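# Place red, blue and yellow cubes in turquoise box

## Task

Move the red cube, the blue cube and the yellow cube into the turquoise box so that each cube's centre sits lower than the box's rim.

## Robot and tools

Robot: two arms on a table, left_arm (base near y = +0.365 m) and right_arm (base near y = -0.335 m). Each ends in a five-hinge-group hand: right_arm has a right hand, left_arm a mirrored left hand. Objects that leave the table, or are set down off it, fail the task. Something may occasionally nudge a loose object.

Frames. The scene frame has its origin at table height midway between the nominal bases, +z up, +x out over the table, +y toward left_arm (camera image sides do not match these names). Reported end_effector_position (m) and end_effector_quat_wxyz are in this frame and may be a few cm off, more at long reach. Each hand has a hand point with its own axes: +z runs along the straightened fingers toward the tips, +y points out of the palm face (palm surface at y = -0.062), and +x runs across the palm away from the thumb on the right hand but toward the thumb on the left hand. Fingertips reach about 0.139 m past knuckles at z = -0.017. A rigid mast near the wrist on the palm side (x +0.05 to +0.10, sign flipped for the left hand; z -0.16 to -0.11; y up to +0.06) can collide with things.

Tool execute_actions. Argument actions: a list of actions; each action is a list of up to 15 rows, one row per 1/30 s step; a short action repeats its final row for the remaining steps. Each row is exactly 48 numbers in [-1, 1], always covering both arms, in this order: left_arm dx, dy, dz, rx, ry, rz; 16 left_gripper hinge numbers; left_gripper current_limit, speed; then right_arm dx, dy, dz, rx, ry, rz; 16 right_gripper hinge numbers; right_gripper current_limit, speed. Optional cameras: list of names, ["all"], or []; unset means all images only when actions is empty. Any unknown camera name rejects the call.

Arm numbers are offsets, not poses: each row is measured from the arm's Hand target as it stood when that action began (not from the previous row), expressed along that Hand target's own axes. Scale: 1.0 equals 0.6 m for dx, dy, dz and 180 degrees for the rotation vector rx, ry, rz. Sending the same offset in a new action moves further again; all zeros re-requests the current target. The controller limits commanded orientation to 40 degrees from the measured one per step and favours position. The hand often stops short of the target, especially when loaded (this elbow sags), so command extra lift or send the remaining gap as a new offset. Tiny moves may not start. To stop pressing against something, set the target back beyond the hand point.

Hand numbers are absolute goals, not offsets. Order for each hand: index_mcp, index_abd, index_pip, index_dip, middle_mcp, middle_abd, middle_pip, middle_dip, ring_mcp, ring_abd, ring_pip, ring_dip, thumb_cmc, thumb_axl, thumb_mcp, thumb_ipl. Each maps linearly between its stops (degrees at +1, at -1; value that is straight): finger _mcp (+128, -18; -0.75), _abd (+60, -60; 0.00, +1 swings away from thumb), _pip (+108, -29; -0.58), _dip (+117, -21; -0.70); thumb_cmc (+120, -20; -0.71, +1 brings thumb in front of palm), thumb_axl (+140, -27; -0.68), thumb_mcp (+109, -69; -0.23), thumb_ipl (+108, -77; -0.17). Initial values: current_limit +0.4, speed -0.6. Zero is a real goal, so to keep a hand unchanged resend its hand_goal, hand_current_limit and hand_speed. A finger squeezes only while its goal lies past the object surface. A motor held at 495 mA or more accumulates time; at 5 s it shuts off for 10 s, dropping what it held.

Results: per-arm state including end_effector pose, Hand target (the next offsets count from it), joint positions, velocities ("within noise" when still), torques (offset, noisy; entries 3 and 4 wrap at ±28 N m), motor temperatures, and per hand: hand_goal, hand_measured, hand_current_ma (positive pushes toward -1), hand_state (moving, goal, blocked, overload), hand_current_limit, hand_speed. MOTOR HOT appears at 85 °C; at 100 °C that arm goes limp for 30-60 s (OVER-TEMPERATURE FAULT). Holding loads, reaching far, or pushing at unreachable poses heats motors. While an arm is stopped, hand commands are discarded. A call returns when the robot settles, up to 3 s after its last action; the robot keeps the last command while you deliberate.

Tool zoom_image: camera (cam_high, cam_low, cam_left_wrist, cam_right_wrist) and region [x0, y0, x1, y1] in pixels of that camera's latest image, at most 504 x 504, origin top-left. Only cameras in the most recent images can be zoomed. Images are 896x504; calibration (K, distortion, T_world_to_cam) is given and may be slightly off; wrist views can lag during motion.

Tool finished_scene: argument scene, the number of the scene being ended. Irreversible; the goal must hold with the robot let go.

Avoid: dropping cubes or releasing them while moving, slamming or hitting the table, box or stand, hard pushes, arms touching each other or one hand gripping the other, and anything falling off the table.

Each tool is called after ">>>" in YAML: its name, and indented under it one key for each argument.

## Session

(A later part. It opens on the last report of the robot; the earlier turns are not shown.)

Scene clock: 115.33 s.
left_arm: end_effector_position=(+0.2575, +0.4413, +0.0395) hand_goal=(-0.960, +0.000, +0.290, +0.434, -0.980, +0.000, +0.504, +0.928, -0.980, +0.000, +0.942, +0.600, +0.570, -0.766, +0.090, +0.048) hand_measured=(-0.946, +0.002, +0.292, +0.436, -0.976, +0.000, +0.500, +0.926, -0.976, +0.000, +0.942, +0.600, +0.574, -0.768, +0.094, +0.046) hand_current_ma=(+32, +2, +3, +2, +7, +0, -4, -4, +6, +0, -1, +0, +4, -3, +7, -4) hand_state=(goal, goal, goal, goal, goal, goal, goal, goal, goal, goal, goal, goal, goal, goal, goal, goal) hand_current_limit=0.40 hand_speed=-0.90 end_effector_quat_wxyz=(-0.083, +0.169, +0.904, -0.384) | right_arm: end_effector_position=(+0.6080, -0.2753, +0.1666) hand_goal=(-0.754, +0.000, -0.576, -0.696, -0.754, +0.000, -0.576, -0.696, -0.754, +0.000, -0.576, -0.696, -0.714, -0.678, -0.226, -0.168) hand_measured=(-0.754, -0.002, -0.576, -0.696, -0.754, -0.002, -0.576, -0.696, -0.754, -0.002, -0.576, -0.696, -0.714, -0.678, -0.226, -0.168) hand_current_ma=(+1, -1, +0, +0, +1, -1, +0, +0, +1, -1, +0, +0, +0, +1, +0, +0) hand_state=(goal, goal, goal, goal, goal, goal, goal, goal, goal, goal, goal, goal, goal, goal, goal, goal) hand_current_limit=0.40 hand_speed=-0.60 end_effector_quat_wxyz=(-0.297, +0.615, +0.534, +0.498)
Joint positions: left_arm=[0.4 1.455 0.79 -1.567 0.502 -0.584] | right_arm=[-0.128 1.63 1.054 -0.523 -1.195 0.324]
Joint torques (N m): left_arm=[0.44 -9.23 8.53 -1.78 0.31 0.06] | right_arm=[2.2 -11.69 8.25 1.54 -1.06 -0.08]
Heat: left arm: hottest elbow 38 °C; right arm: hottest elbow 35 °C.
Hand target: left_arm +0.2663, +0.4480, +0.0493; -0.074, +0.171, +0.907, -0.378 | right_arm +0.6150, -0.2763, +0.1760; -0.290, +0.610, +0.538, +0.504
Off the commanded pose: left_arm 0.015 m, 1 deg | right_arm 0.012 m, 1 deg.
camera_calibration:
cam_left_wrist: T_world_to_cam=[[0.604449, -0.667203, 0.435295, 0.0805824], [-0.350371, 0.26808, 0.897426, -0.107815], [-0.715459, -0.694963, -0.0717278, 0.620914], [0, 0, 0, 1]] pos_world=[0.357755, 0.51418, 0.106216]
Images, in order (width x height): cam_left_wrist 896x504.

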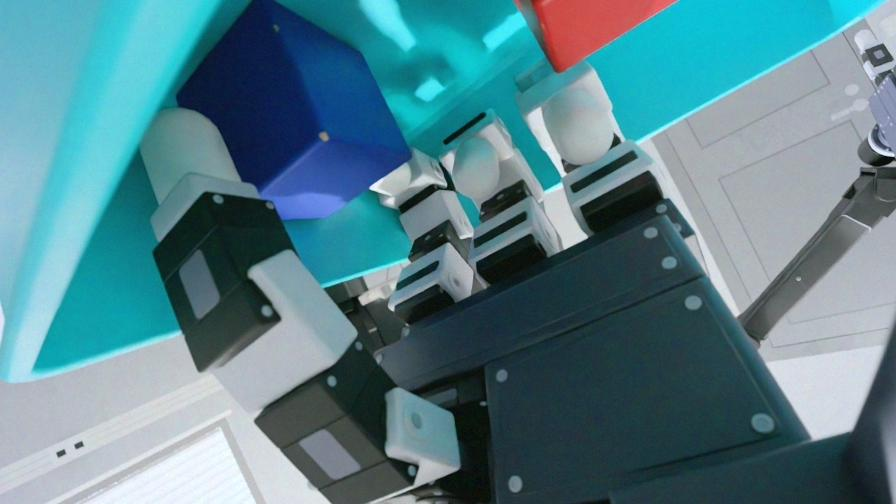

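>>> execute_actions:
  actions:
    - [[-0.003,-0.007,-0.009,0,0,0,-0.96,0,0.29,0.435,-0.98,0,0.504,0.928,-0.98,0,0.942,0.6,0.571,-0.766,0.09,0.049,0.4,-0.9,0,0,0,0,0,0,-0.754,0,-0.576,-0.696,-0.754,0,-0.576,-0.696,-0.754,0,-0.576,-0.696,-0.714,-0.678,-0.226,-0.168,0.4,-0.6],[-0.004,-0.014,-0.018,0,0,0,-0.96,0,0.29,0.435,-0.98,0,0.504,0.928,-0.98,0,0.942,0.6,0.571,-0.766,0.09,0.049,0.4,-0.9,0,0,0,0,0,0,-0.754,0,-0.576,-0.696,-0.754,0,-0.576,-0.696,-0.754,0,-0.576,-0.696,-0.714,-0.678,-0.226,-0.168,0.4,-0.6],[-0.005,-0.0207,-0.0265,0,0,0,-0.96,0,0.29,0.435,-0.98,0,0.504,0.928,-0.98,0,0.942,0.6,0.571,-0.766,0.09,0.049,0.4,-0.9,0,0,0,0,0,0,-0.754,0,-0.576,-0.696,-0.754,0,-0.576,-0.696,-0.754,0,-0.576,-0.696,-0.714,-0.678,-0.226,-0.168,0.4,-0.6]]
  cameras: ["cam_left_wrist","cam_high"]

Scene clock: 116.33 s.
left_arm: end_effector_position=(+0.2589, +0.4420, +0.0591) hand_goal=(-0.960, +0.000, +0.290, +0.434, -0.980, +0.000, +0.504, +0.928, -0.980, +0.000, +0.942, +0.600, +0.570, -0.766, +0.090, +0.048) hand_measured=(-0.946, +0.002, +0.292, +0.436, -0.976, +0.000, +0.500, +0.926, -0.976, +0.000, +0.942, +0.600, +0.574, -0.768, +0.094, +0.046) hand_current_ma=(+32, +3, +3, +2, +7, +0, -4, -4, +6, +0, -1, +0, +4, -3, +6, -4) hand_state=(goal, goal, goal, goal, goal, goal, goal, goal, goal, goal, goal, goal, goal, goal, goal, goal) hand_current_limit=0.40 hand_speed=-0.90 end_effector_quat_wxyz=(-0.085, +0.168, +0.904, -0.385) | right_arm: end_effector_position=(+0.6080, -0.2753, +0.1666) hand_goal=(-0.754, +0.000, -0.576, -0.696, -0.754, +0.000, -0.576, -0.696, -0.754, +0.000, -0.576, -0.696, -0.714, -0.678, -0.226, -0.168) hand_measured=(-0.754, -0.002, -0.576, -0.696, -0.754, -0.002, -0.576, -0.696, -0.754, -0.002, -0.576, -0.696, -0.714, -0.678, -0.226, -0.168) hand_current_ma=(+1, -1, +0, +0, +1, -1, +0, +0, +1, -1, +0, +0, +0, +1, +0, +0) hand_state=(goal, goal, goal, goal, goal, goal, goal, goal, goal, goal, goal, goal, goal, goal, goal, goal) hand_current_limit=0.40 hand_speed=-0.60 end_effector_quat_wxyz=(-0.297, +0.615, +0.534, +0.498)
Joint positions: left_arm=[0.4 1.427 0.822 -1.631 0.502 -0.584] | right_arm=[-0.128 1.63 1.054 -0.523 -1.195 0.324]
Joint torques (N m): left_arm=[0.32 -8.53 9.33 -1.72 0.32 0.03] | right_arm=[2.2 -11.75 8.49 1.51 -1.06 -0.16]
Heat: left arm: hottest elbow 38 °C; right arm: hottest elbow 35 °C.
Hand target: left_arm +0.2701, +0.4493, +0.0694; -0.074, +0.171, +0.907, -0.378 | right_arm +0.6150, -0.2763, +0.1760; -0.290, +0.610, +0.538, +0.504
Off the commanded pose: left_arm 0.017 m, 2 deg | right_arm 0.012 m, 1 deg.
camera_calibration:
cam_left_wrist: T_world_to_cam=[[0.60624, -0.666331, 0.434138, 0.0708256], [-0.346632, 0.26992, 0.898326, -0.126982], [-0.715765, -0.695088, -0.0673352, 0.623678], [0, 0, 0, 1]] pos_world=[0.359453, 0.514979, 0.125318]
Images, in order (width x height): cam_high 896x504, cam_left_wrist 896x504.

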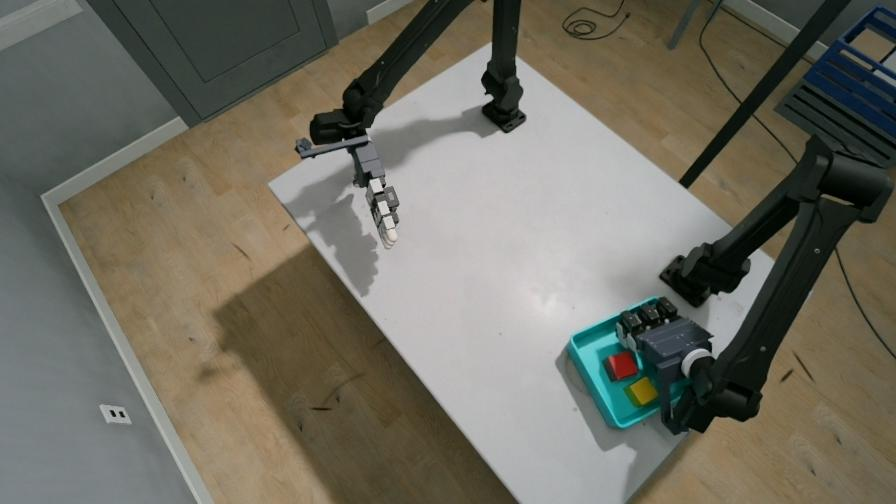

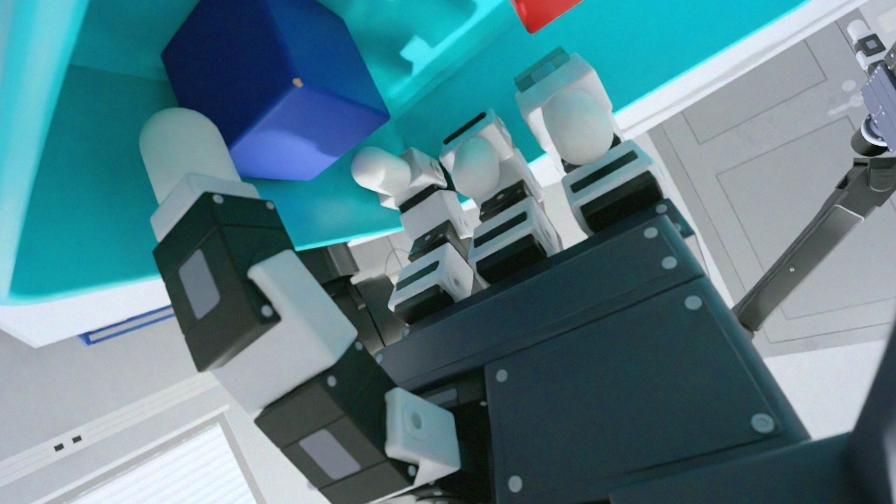

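>>> execute_actions:
  actions:
    - [[0,-0.0118,-0.0118,0,0,0,-0.96,0,0.29,0.435,-0.98,0,0.504,0.928,-0.98,0,0.942,0.6,0.571,-0.766,0.09,0.049,0.3,-0.9,0,0,0,0,0,0,-0.754,0,-0.576,-0.696,-0.754,0,-0.576,-0.696,-0.754,0,-0.576,-0.696,-0.714,-0.678,-0.226,-0.168,0.4,-0.6],[0,-0.0236,-0.0236,0,0,0,-0.96,0,0.29,0.435,-0.98,0,0.504,0.928,-0.98,0,0.942,0.6,0.571,-0.766,0.09,0.049,0.3,-0.9,0,0,0,0,0,0,-0.754,0,-0.576,-0.696,-0.754,0,-0.576,-0.696,-0.754,0,-0.576,-0.696,-0.714,-0.678,-0.226,-0.168,0.4,-0.6],[0,-0.0353,-0.0353,0,0,0,-0.96,0,0.29,0.435,-0.98,0,0.504,0.928,-0.98,0,0.942,0.6,0.571,-0.766,0.09,0.049,0.3,-0.9,0,0,0,0,0,0,-0.754,0,-0.576,-0.696,-0.754,0,-0.576,-0.696,-0.754,0,-0.576,-0.696,-0.714,-0.678,-0.226,-0.168,0.4,-0.6],[0,-0.047,-0.047,0,0,0,-0.96,0,0.29,0.435,-0.98,0,0.504,0.928,-0.98,0,0.942,0.6,0.571,-0.766,0.09,0.049,0.3,-0.9,0,0,0,0,0,0,-0.754,0,-0.576,-0.696,-0.754,0,-0.576,-0.696,-0.754,0,-0.576,-0.696,-0.714,-0.678,-0.226,-0.168,0.4,-0.6]]
  cameras: ["cam_left_wrist","cam_high"]

>>> zoom_image:
  camera: "cam_high"
  region: [550, 280, 720, 440]

Scene clock: 117.63 s.
left_arm: end_effector_position=(+0.2608, +0.4459, +0.0973) hand_goal=(-0.960, +0.000, +0.290, +0.434, -0.980, +0.000, +0.504, +0.928, -0.980, +0.000, +0.942, +0.600, +0.570, -0.766, +0.090, +0.048) hand_measured=(-0.946, +0.002, +0.292, +0.436, -0.976, +0.000, +0.500, +0.926, -0.976, +0.000, +0.942, +0.600, +0.572, -0.768, +0.094, +0.046) hand_current_ma=(+31, +3, +3, +2, +7, +0, -4, -4, +6, +0, -1, +0, +4, -3, +6, -3) hand_state=(goal, goal, goal, goal, goal, goal, goal, goal, goal, goal, goal, goal, goal, goal, goal, goal) hand_current_limit=0.30 hand_speed=-0.90 end_effector_quat_wxyz=(-0.059, +0.160, +0.920, -0.354) | right_arm: end_effector_position=(+0.6080, -0.2753, +0.1666) hand_goal=(-0.754, +0.000, -0.576, -0.696, -0.754, +0.000, -0.576, -0.696, -0.754, +0.000, -0.576, -0.696, -0.714, -0.678, -0.226, -0.168) hand_measured=(-0.754, -0.002, -0.576, -0.696, -0.754, -0.002, -0.576, -0.696, -0.754, -0.002, -0.576, -0.696, -0.714, -0.678, -0.226, -0.168) hand_current_ma=(+1, -1, +0, +0, +1, -1, +0, +0, +1, -1, +0, +0, +0, +1, +0, +0) hand_state=(goal, goal, goal, goal, goal, goal, goal, goal, goal, goal, goal, goal, goal, goal, goal, goal) hand_current_limit=0.40 hand_speed=-0.60 end_effector_quat_wxyz=(-0.297, +0.615, +0.534, +0.498)
Joint positions: left_arm=[0.397 1.306 0.85 -1.678 0.499 -0.641] | right_arm=[-0.128 1.63 1.054 -0.523 -1.195 0.324]
Joint torques (N m): left_arm=[-1.61 -6.95 10.4 -1.5 0.28 -0.11] | right_arm=[1.38 -12.16 8.43 1.54 -1.05 -0.14]
Heat: left arm: hottest elbow 38 °C; right arm: hottest elbow 35 °C.
Hand target: left_arm +0.2702, +0.4494, +0.1092; -0.074, +0.171, +0.907, -0.378 | right_arm +0.6150, -0.2763, +0.1760; -0.290, +0.610, +0.538, +0.504
Off the commanded pose: left_arm 0.016 m, 4 deg | right_arm 0.012 m, 1 deg.
joint sent to its limit (left arm) — joint 4 (wrist pitch), lower limit. The joint targets are off in orientation, not in position.
camera_calibration:
cam_left_wrist: T_world_to_cam=[[0.606243, -0.671343, 0.426342, 0.0587894], [-0.404214, 0.201568, 0.892178, -0.115569], [-0.684895, -0.71321, -0.149166, 0.638293], [0, 0, 0, 1]] pos_world=[0.354808, 0.518, 0.173256]
Images, in order (width x height): cam_high 896x504, cam_left_wrist 896x504.

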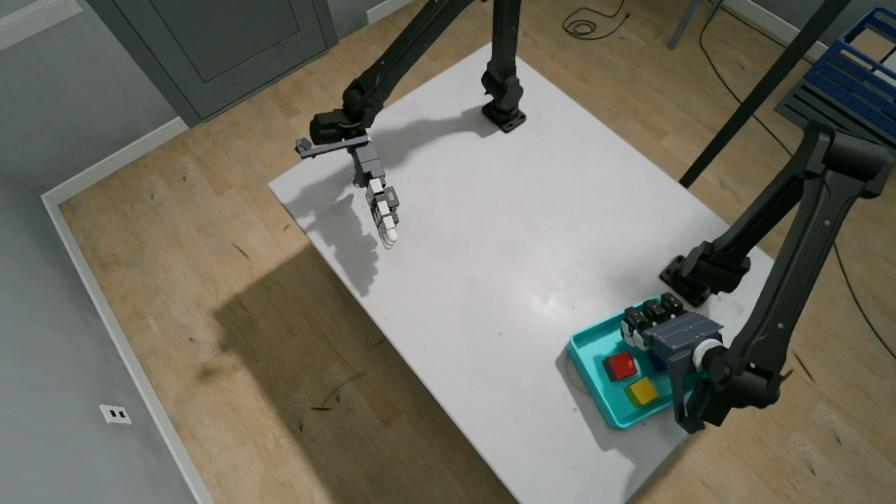

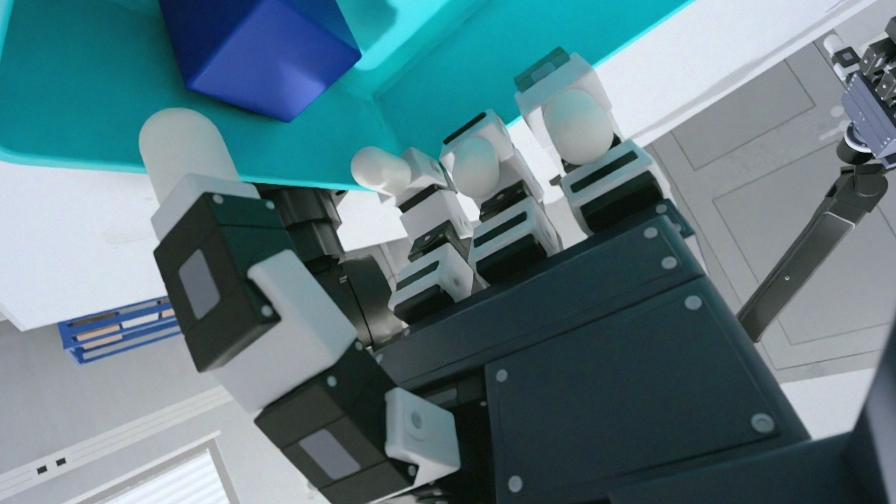

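Scaled by 2.965.

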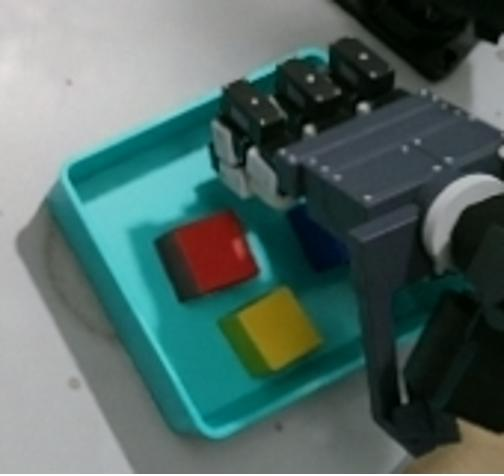

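>>> execute_actions:
  actions:
    - [[0,-0.0118,-0.0118,0,0,0,-0.96,0,0.29,0.435,-0.98,0,0.504,0.928,-0.98,0,0.942,0.6,0.571,-0.766,0.09,0.049,0.3,-0.9,0,0,0,0,0,0,-0.754,0,-0.576,-0.696,-0.754,0,-0.576,-0.696,-0.754,0,-0.576,-0.696,-0.714,-0.678,-0.226,-0.168,0.4,-0.6],[0,-0.0236,-0.0236,0,0,0,-0.96,0,0.29,0.435,-0.98,0,0.504,0.928,-0.98,0,0.942,0.6,0.571,-0.766,0.09,0.049,0.3,-0.9,0,0,0,0,0,0,-0.754,0,-0.576,-0.696,-0.754,0,-0.576,-0.696,-0.754,0,-0.576,-0.696,-0.714,-0.678,-0.226,-0.168,0.4,-0.6],[0,-0.0353,-0.0353,0,0,0,-0.96,0,0.29,0.435,-0.98,0,0.504,0.928,-0.98,0,0.942,0.6,0.571,-0.766,0.09,0.049,0.3,-0.9,0,0,0,0,0,0,-0.754,0,-0.576,-0.696,-0.754,0,-0.576,-0.696,-0.754,0,-0.576,-0.696,-0.714,-0.678,-0.226,-0.168,0.4,-0.6],[0,-0.047,-0.047,0,0,0,-0.96,0,0.29,0.435,-0.98,0,0.504,0.928,-0.98,0,0.942,0.6,0.571,-0.766,0.09,0.049,0.3,-0.9,0,0,0,0,0,0,-0.754,0,-0.576,-0.696,-0.754,0,-0.576,-0.696,-0.754,0,-0.576,-0.696,-0.714,-0.678,-0.226,-0.168,0.4,-0.6],[0,-0.059,-0.059,0,0,0,-0.96,0,0.29,0.435,-0.98,0,0.504,0.928,-0.98,0,0.942,0.6,0.571,-0.766,0.09,0.049,0.3,-0.9,0,0,0,0,0,0,-0.754,0,-0.576,-0.696,-0.754,0,-0.576,-0.696,-0.754,0,-0.576,-0.696,-0.714,-0.678,-0.226,-0.168,0.4,-0.6]]
  cameras: ["cam_left_wrist","cam_high","cam_low"]

>>> zoom_image:
  camera: "cam_high"
  region: [550, 280, 720, 440]

Scene clock: 119.10 s.
left_arm: end_effector_position=(+0.2618, +0.4465, +0.1450) hand_goal=(-0.960, +0.000, +0.290, +0.434, -0.980, +0.000, +0.504, +0.928, -0.980, +0.000, +0.942, +0.600, +0.570, -0.766, +0.090, +0.048) hand_measured=(-0.948, +0.002, +0.292, +0.436, -0.976, +0.000, +0.500, +0.926, -0.976, +0.000, +0.942, +0.600, +0.572, -0.768, +0.094, +0.046) hand_current_ma=(+26, +3, +3, +2, +7, +0, -4, -4, +6, +0, -1, +0, +3, -3, +6, -3) hand_state=(goal, goal, goal, goal, goal, goal, goal, goal, goal, goal, goal, goal, goal, goal, goal, goal) hand_current_limit=0.30 hand_speed=-0.90 end_effector_quat_wxyz=(-0.017, +0.138, +0.946, -0.292) | right_arm: end_effector_position=(+0.6080, -0.2753, +0.1666) hand_goal=(-0.754, +0.000, -0.576, -0.696, -0.754, +0.000, -0.576, -0.696, -0.754, +0.000, -0.576, -0.696, -0.714, -0.678, -0.226, -0.168) hand_measured=(-0.754, -0.002, -0.576, -0.696, -0.754, -0.002, -0.576, -0.696, -0.754, -0.002, -0.576, -0.696, -0.714, -0.678, -0.226, -0.168) hand_current_ma=(+1, -1, +0, +0, +1, -1, +0, +0, +1, -1, +0, +0, +0, +1, +0, +0) hand_state=(goal, goal, goal, goal, goal, goal, goal, goal, goal, goal, goal, goal, goal, goal, goal, goal) hand_current_limit=0.40 hand_speed=-0.60 end_effector_quat_wxyz=(-0.297, +0.615, +0.534, +0.498)
Joint positions: left_arm=[0.355 1.138 0.883 -1.68 0.48 -0.794] | right_arm=[-0.128 1.63 1.054 -0.523 -1.195 0.324]
Joint torques (N m): left_arm=[-0.79 -5.89 11.84 -0.77 0.3 -0.12] | right_arm=[1.61 -11.22 8.35 1.46 -1.03 -0.14]
Heat: left arm: hottest elbow 38 °C; right arm: hottest elbow 35 °C.
Hand target: left_arm +0.2707, +0.4495, +0.1593; -0.074, +0.172, +0.907, -0.378 | right_arm +0.6150, -0.2763, +0.1760; -0.290, +0.610, +0.538, +0.504
Off the commanded pose: left_arm 0.017 m, 13 deg | right_arm 0.012 m, 1 deg.
joint sent to its limit (left arm) — joint 4 (wrist pitch), lower limit. The joint targets are off in orientation, not in position.
camera_calibration:
cam_left_wrist: T_world_to_cam=[[0.619187, -0.678342, 0.395549, 0.0423486], [-0.48754, 0.0627733, 0.870841, -0.0708791], [-0.615558, -0.73206, -0.291851, 0.657435], [0, 0, 0, 1]] pos_world=[0.343911, 0.514458, 0.236846]
Images, in order (width x height): cam_high 896x504, cam_low 896x504, cam_left_wrist 896x504.

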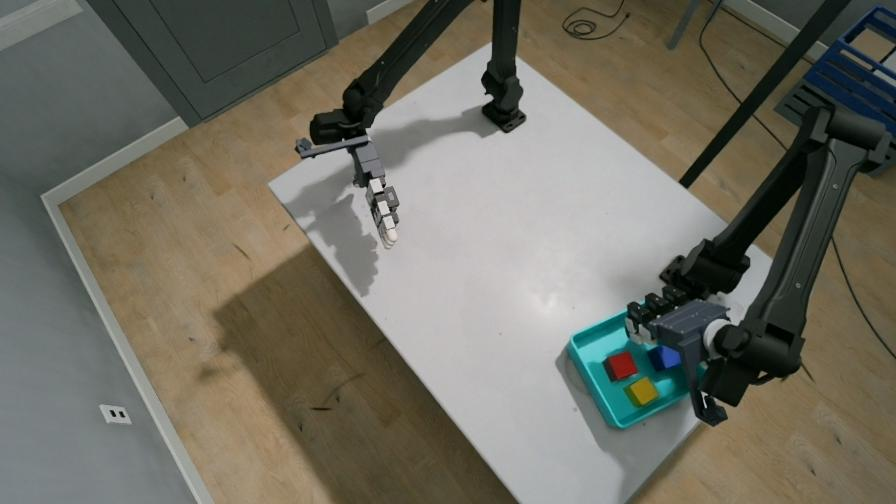

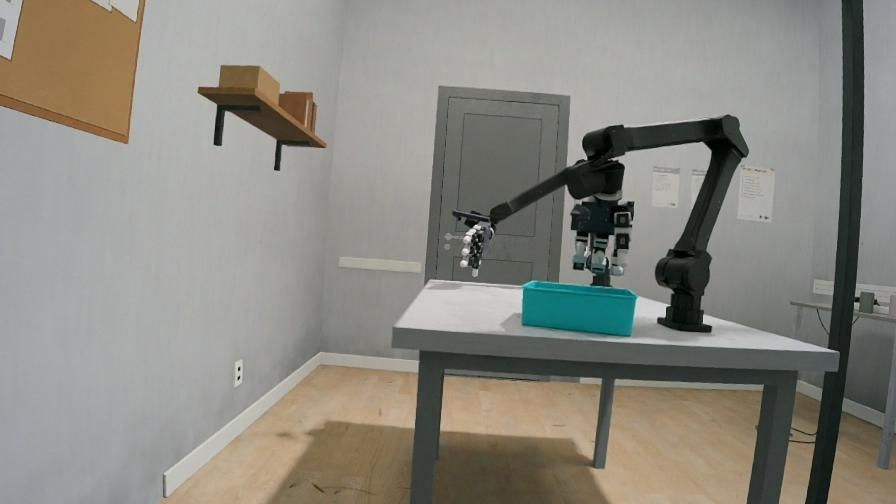

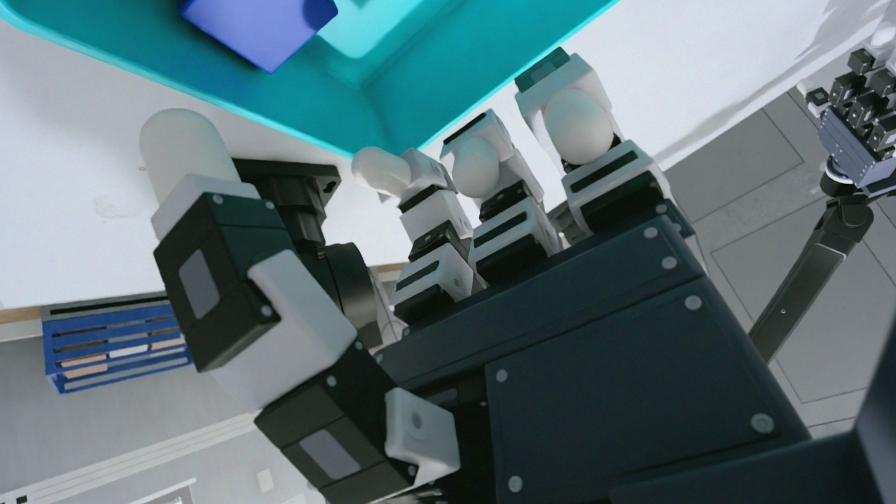

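Scaled by 2.965.

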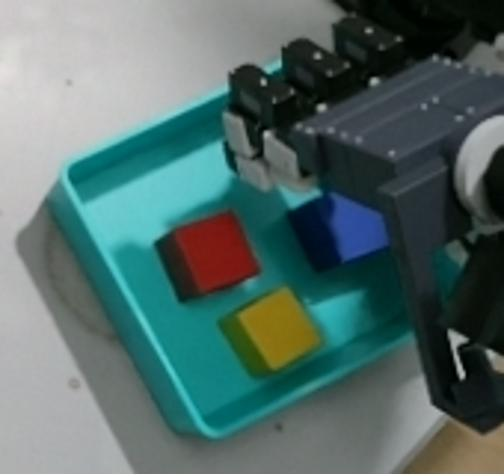

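>>> finished_scene:
  scene: 3

The scene is finished: the task was done.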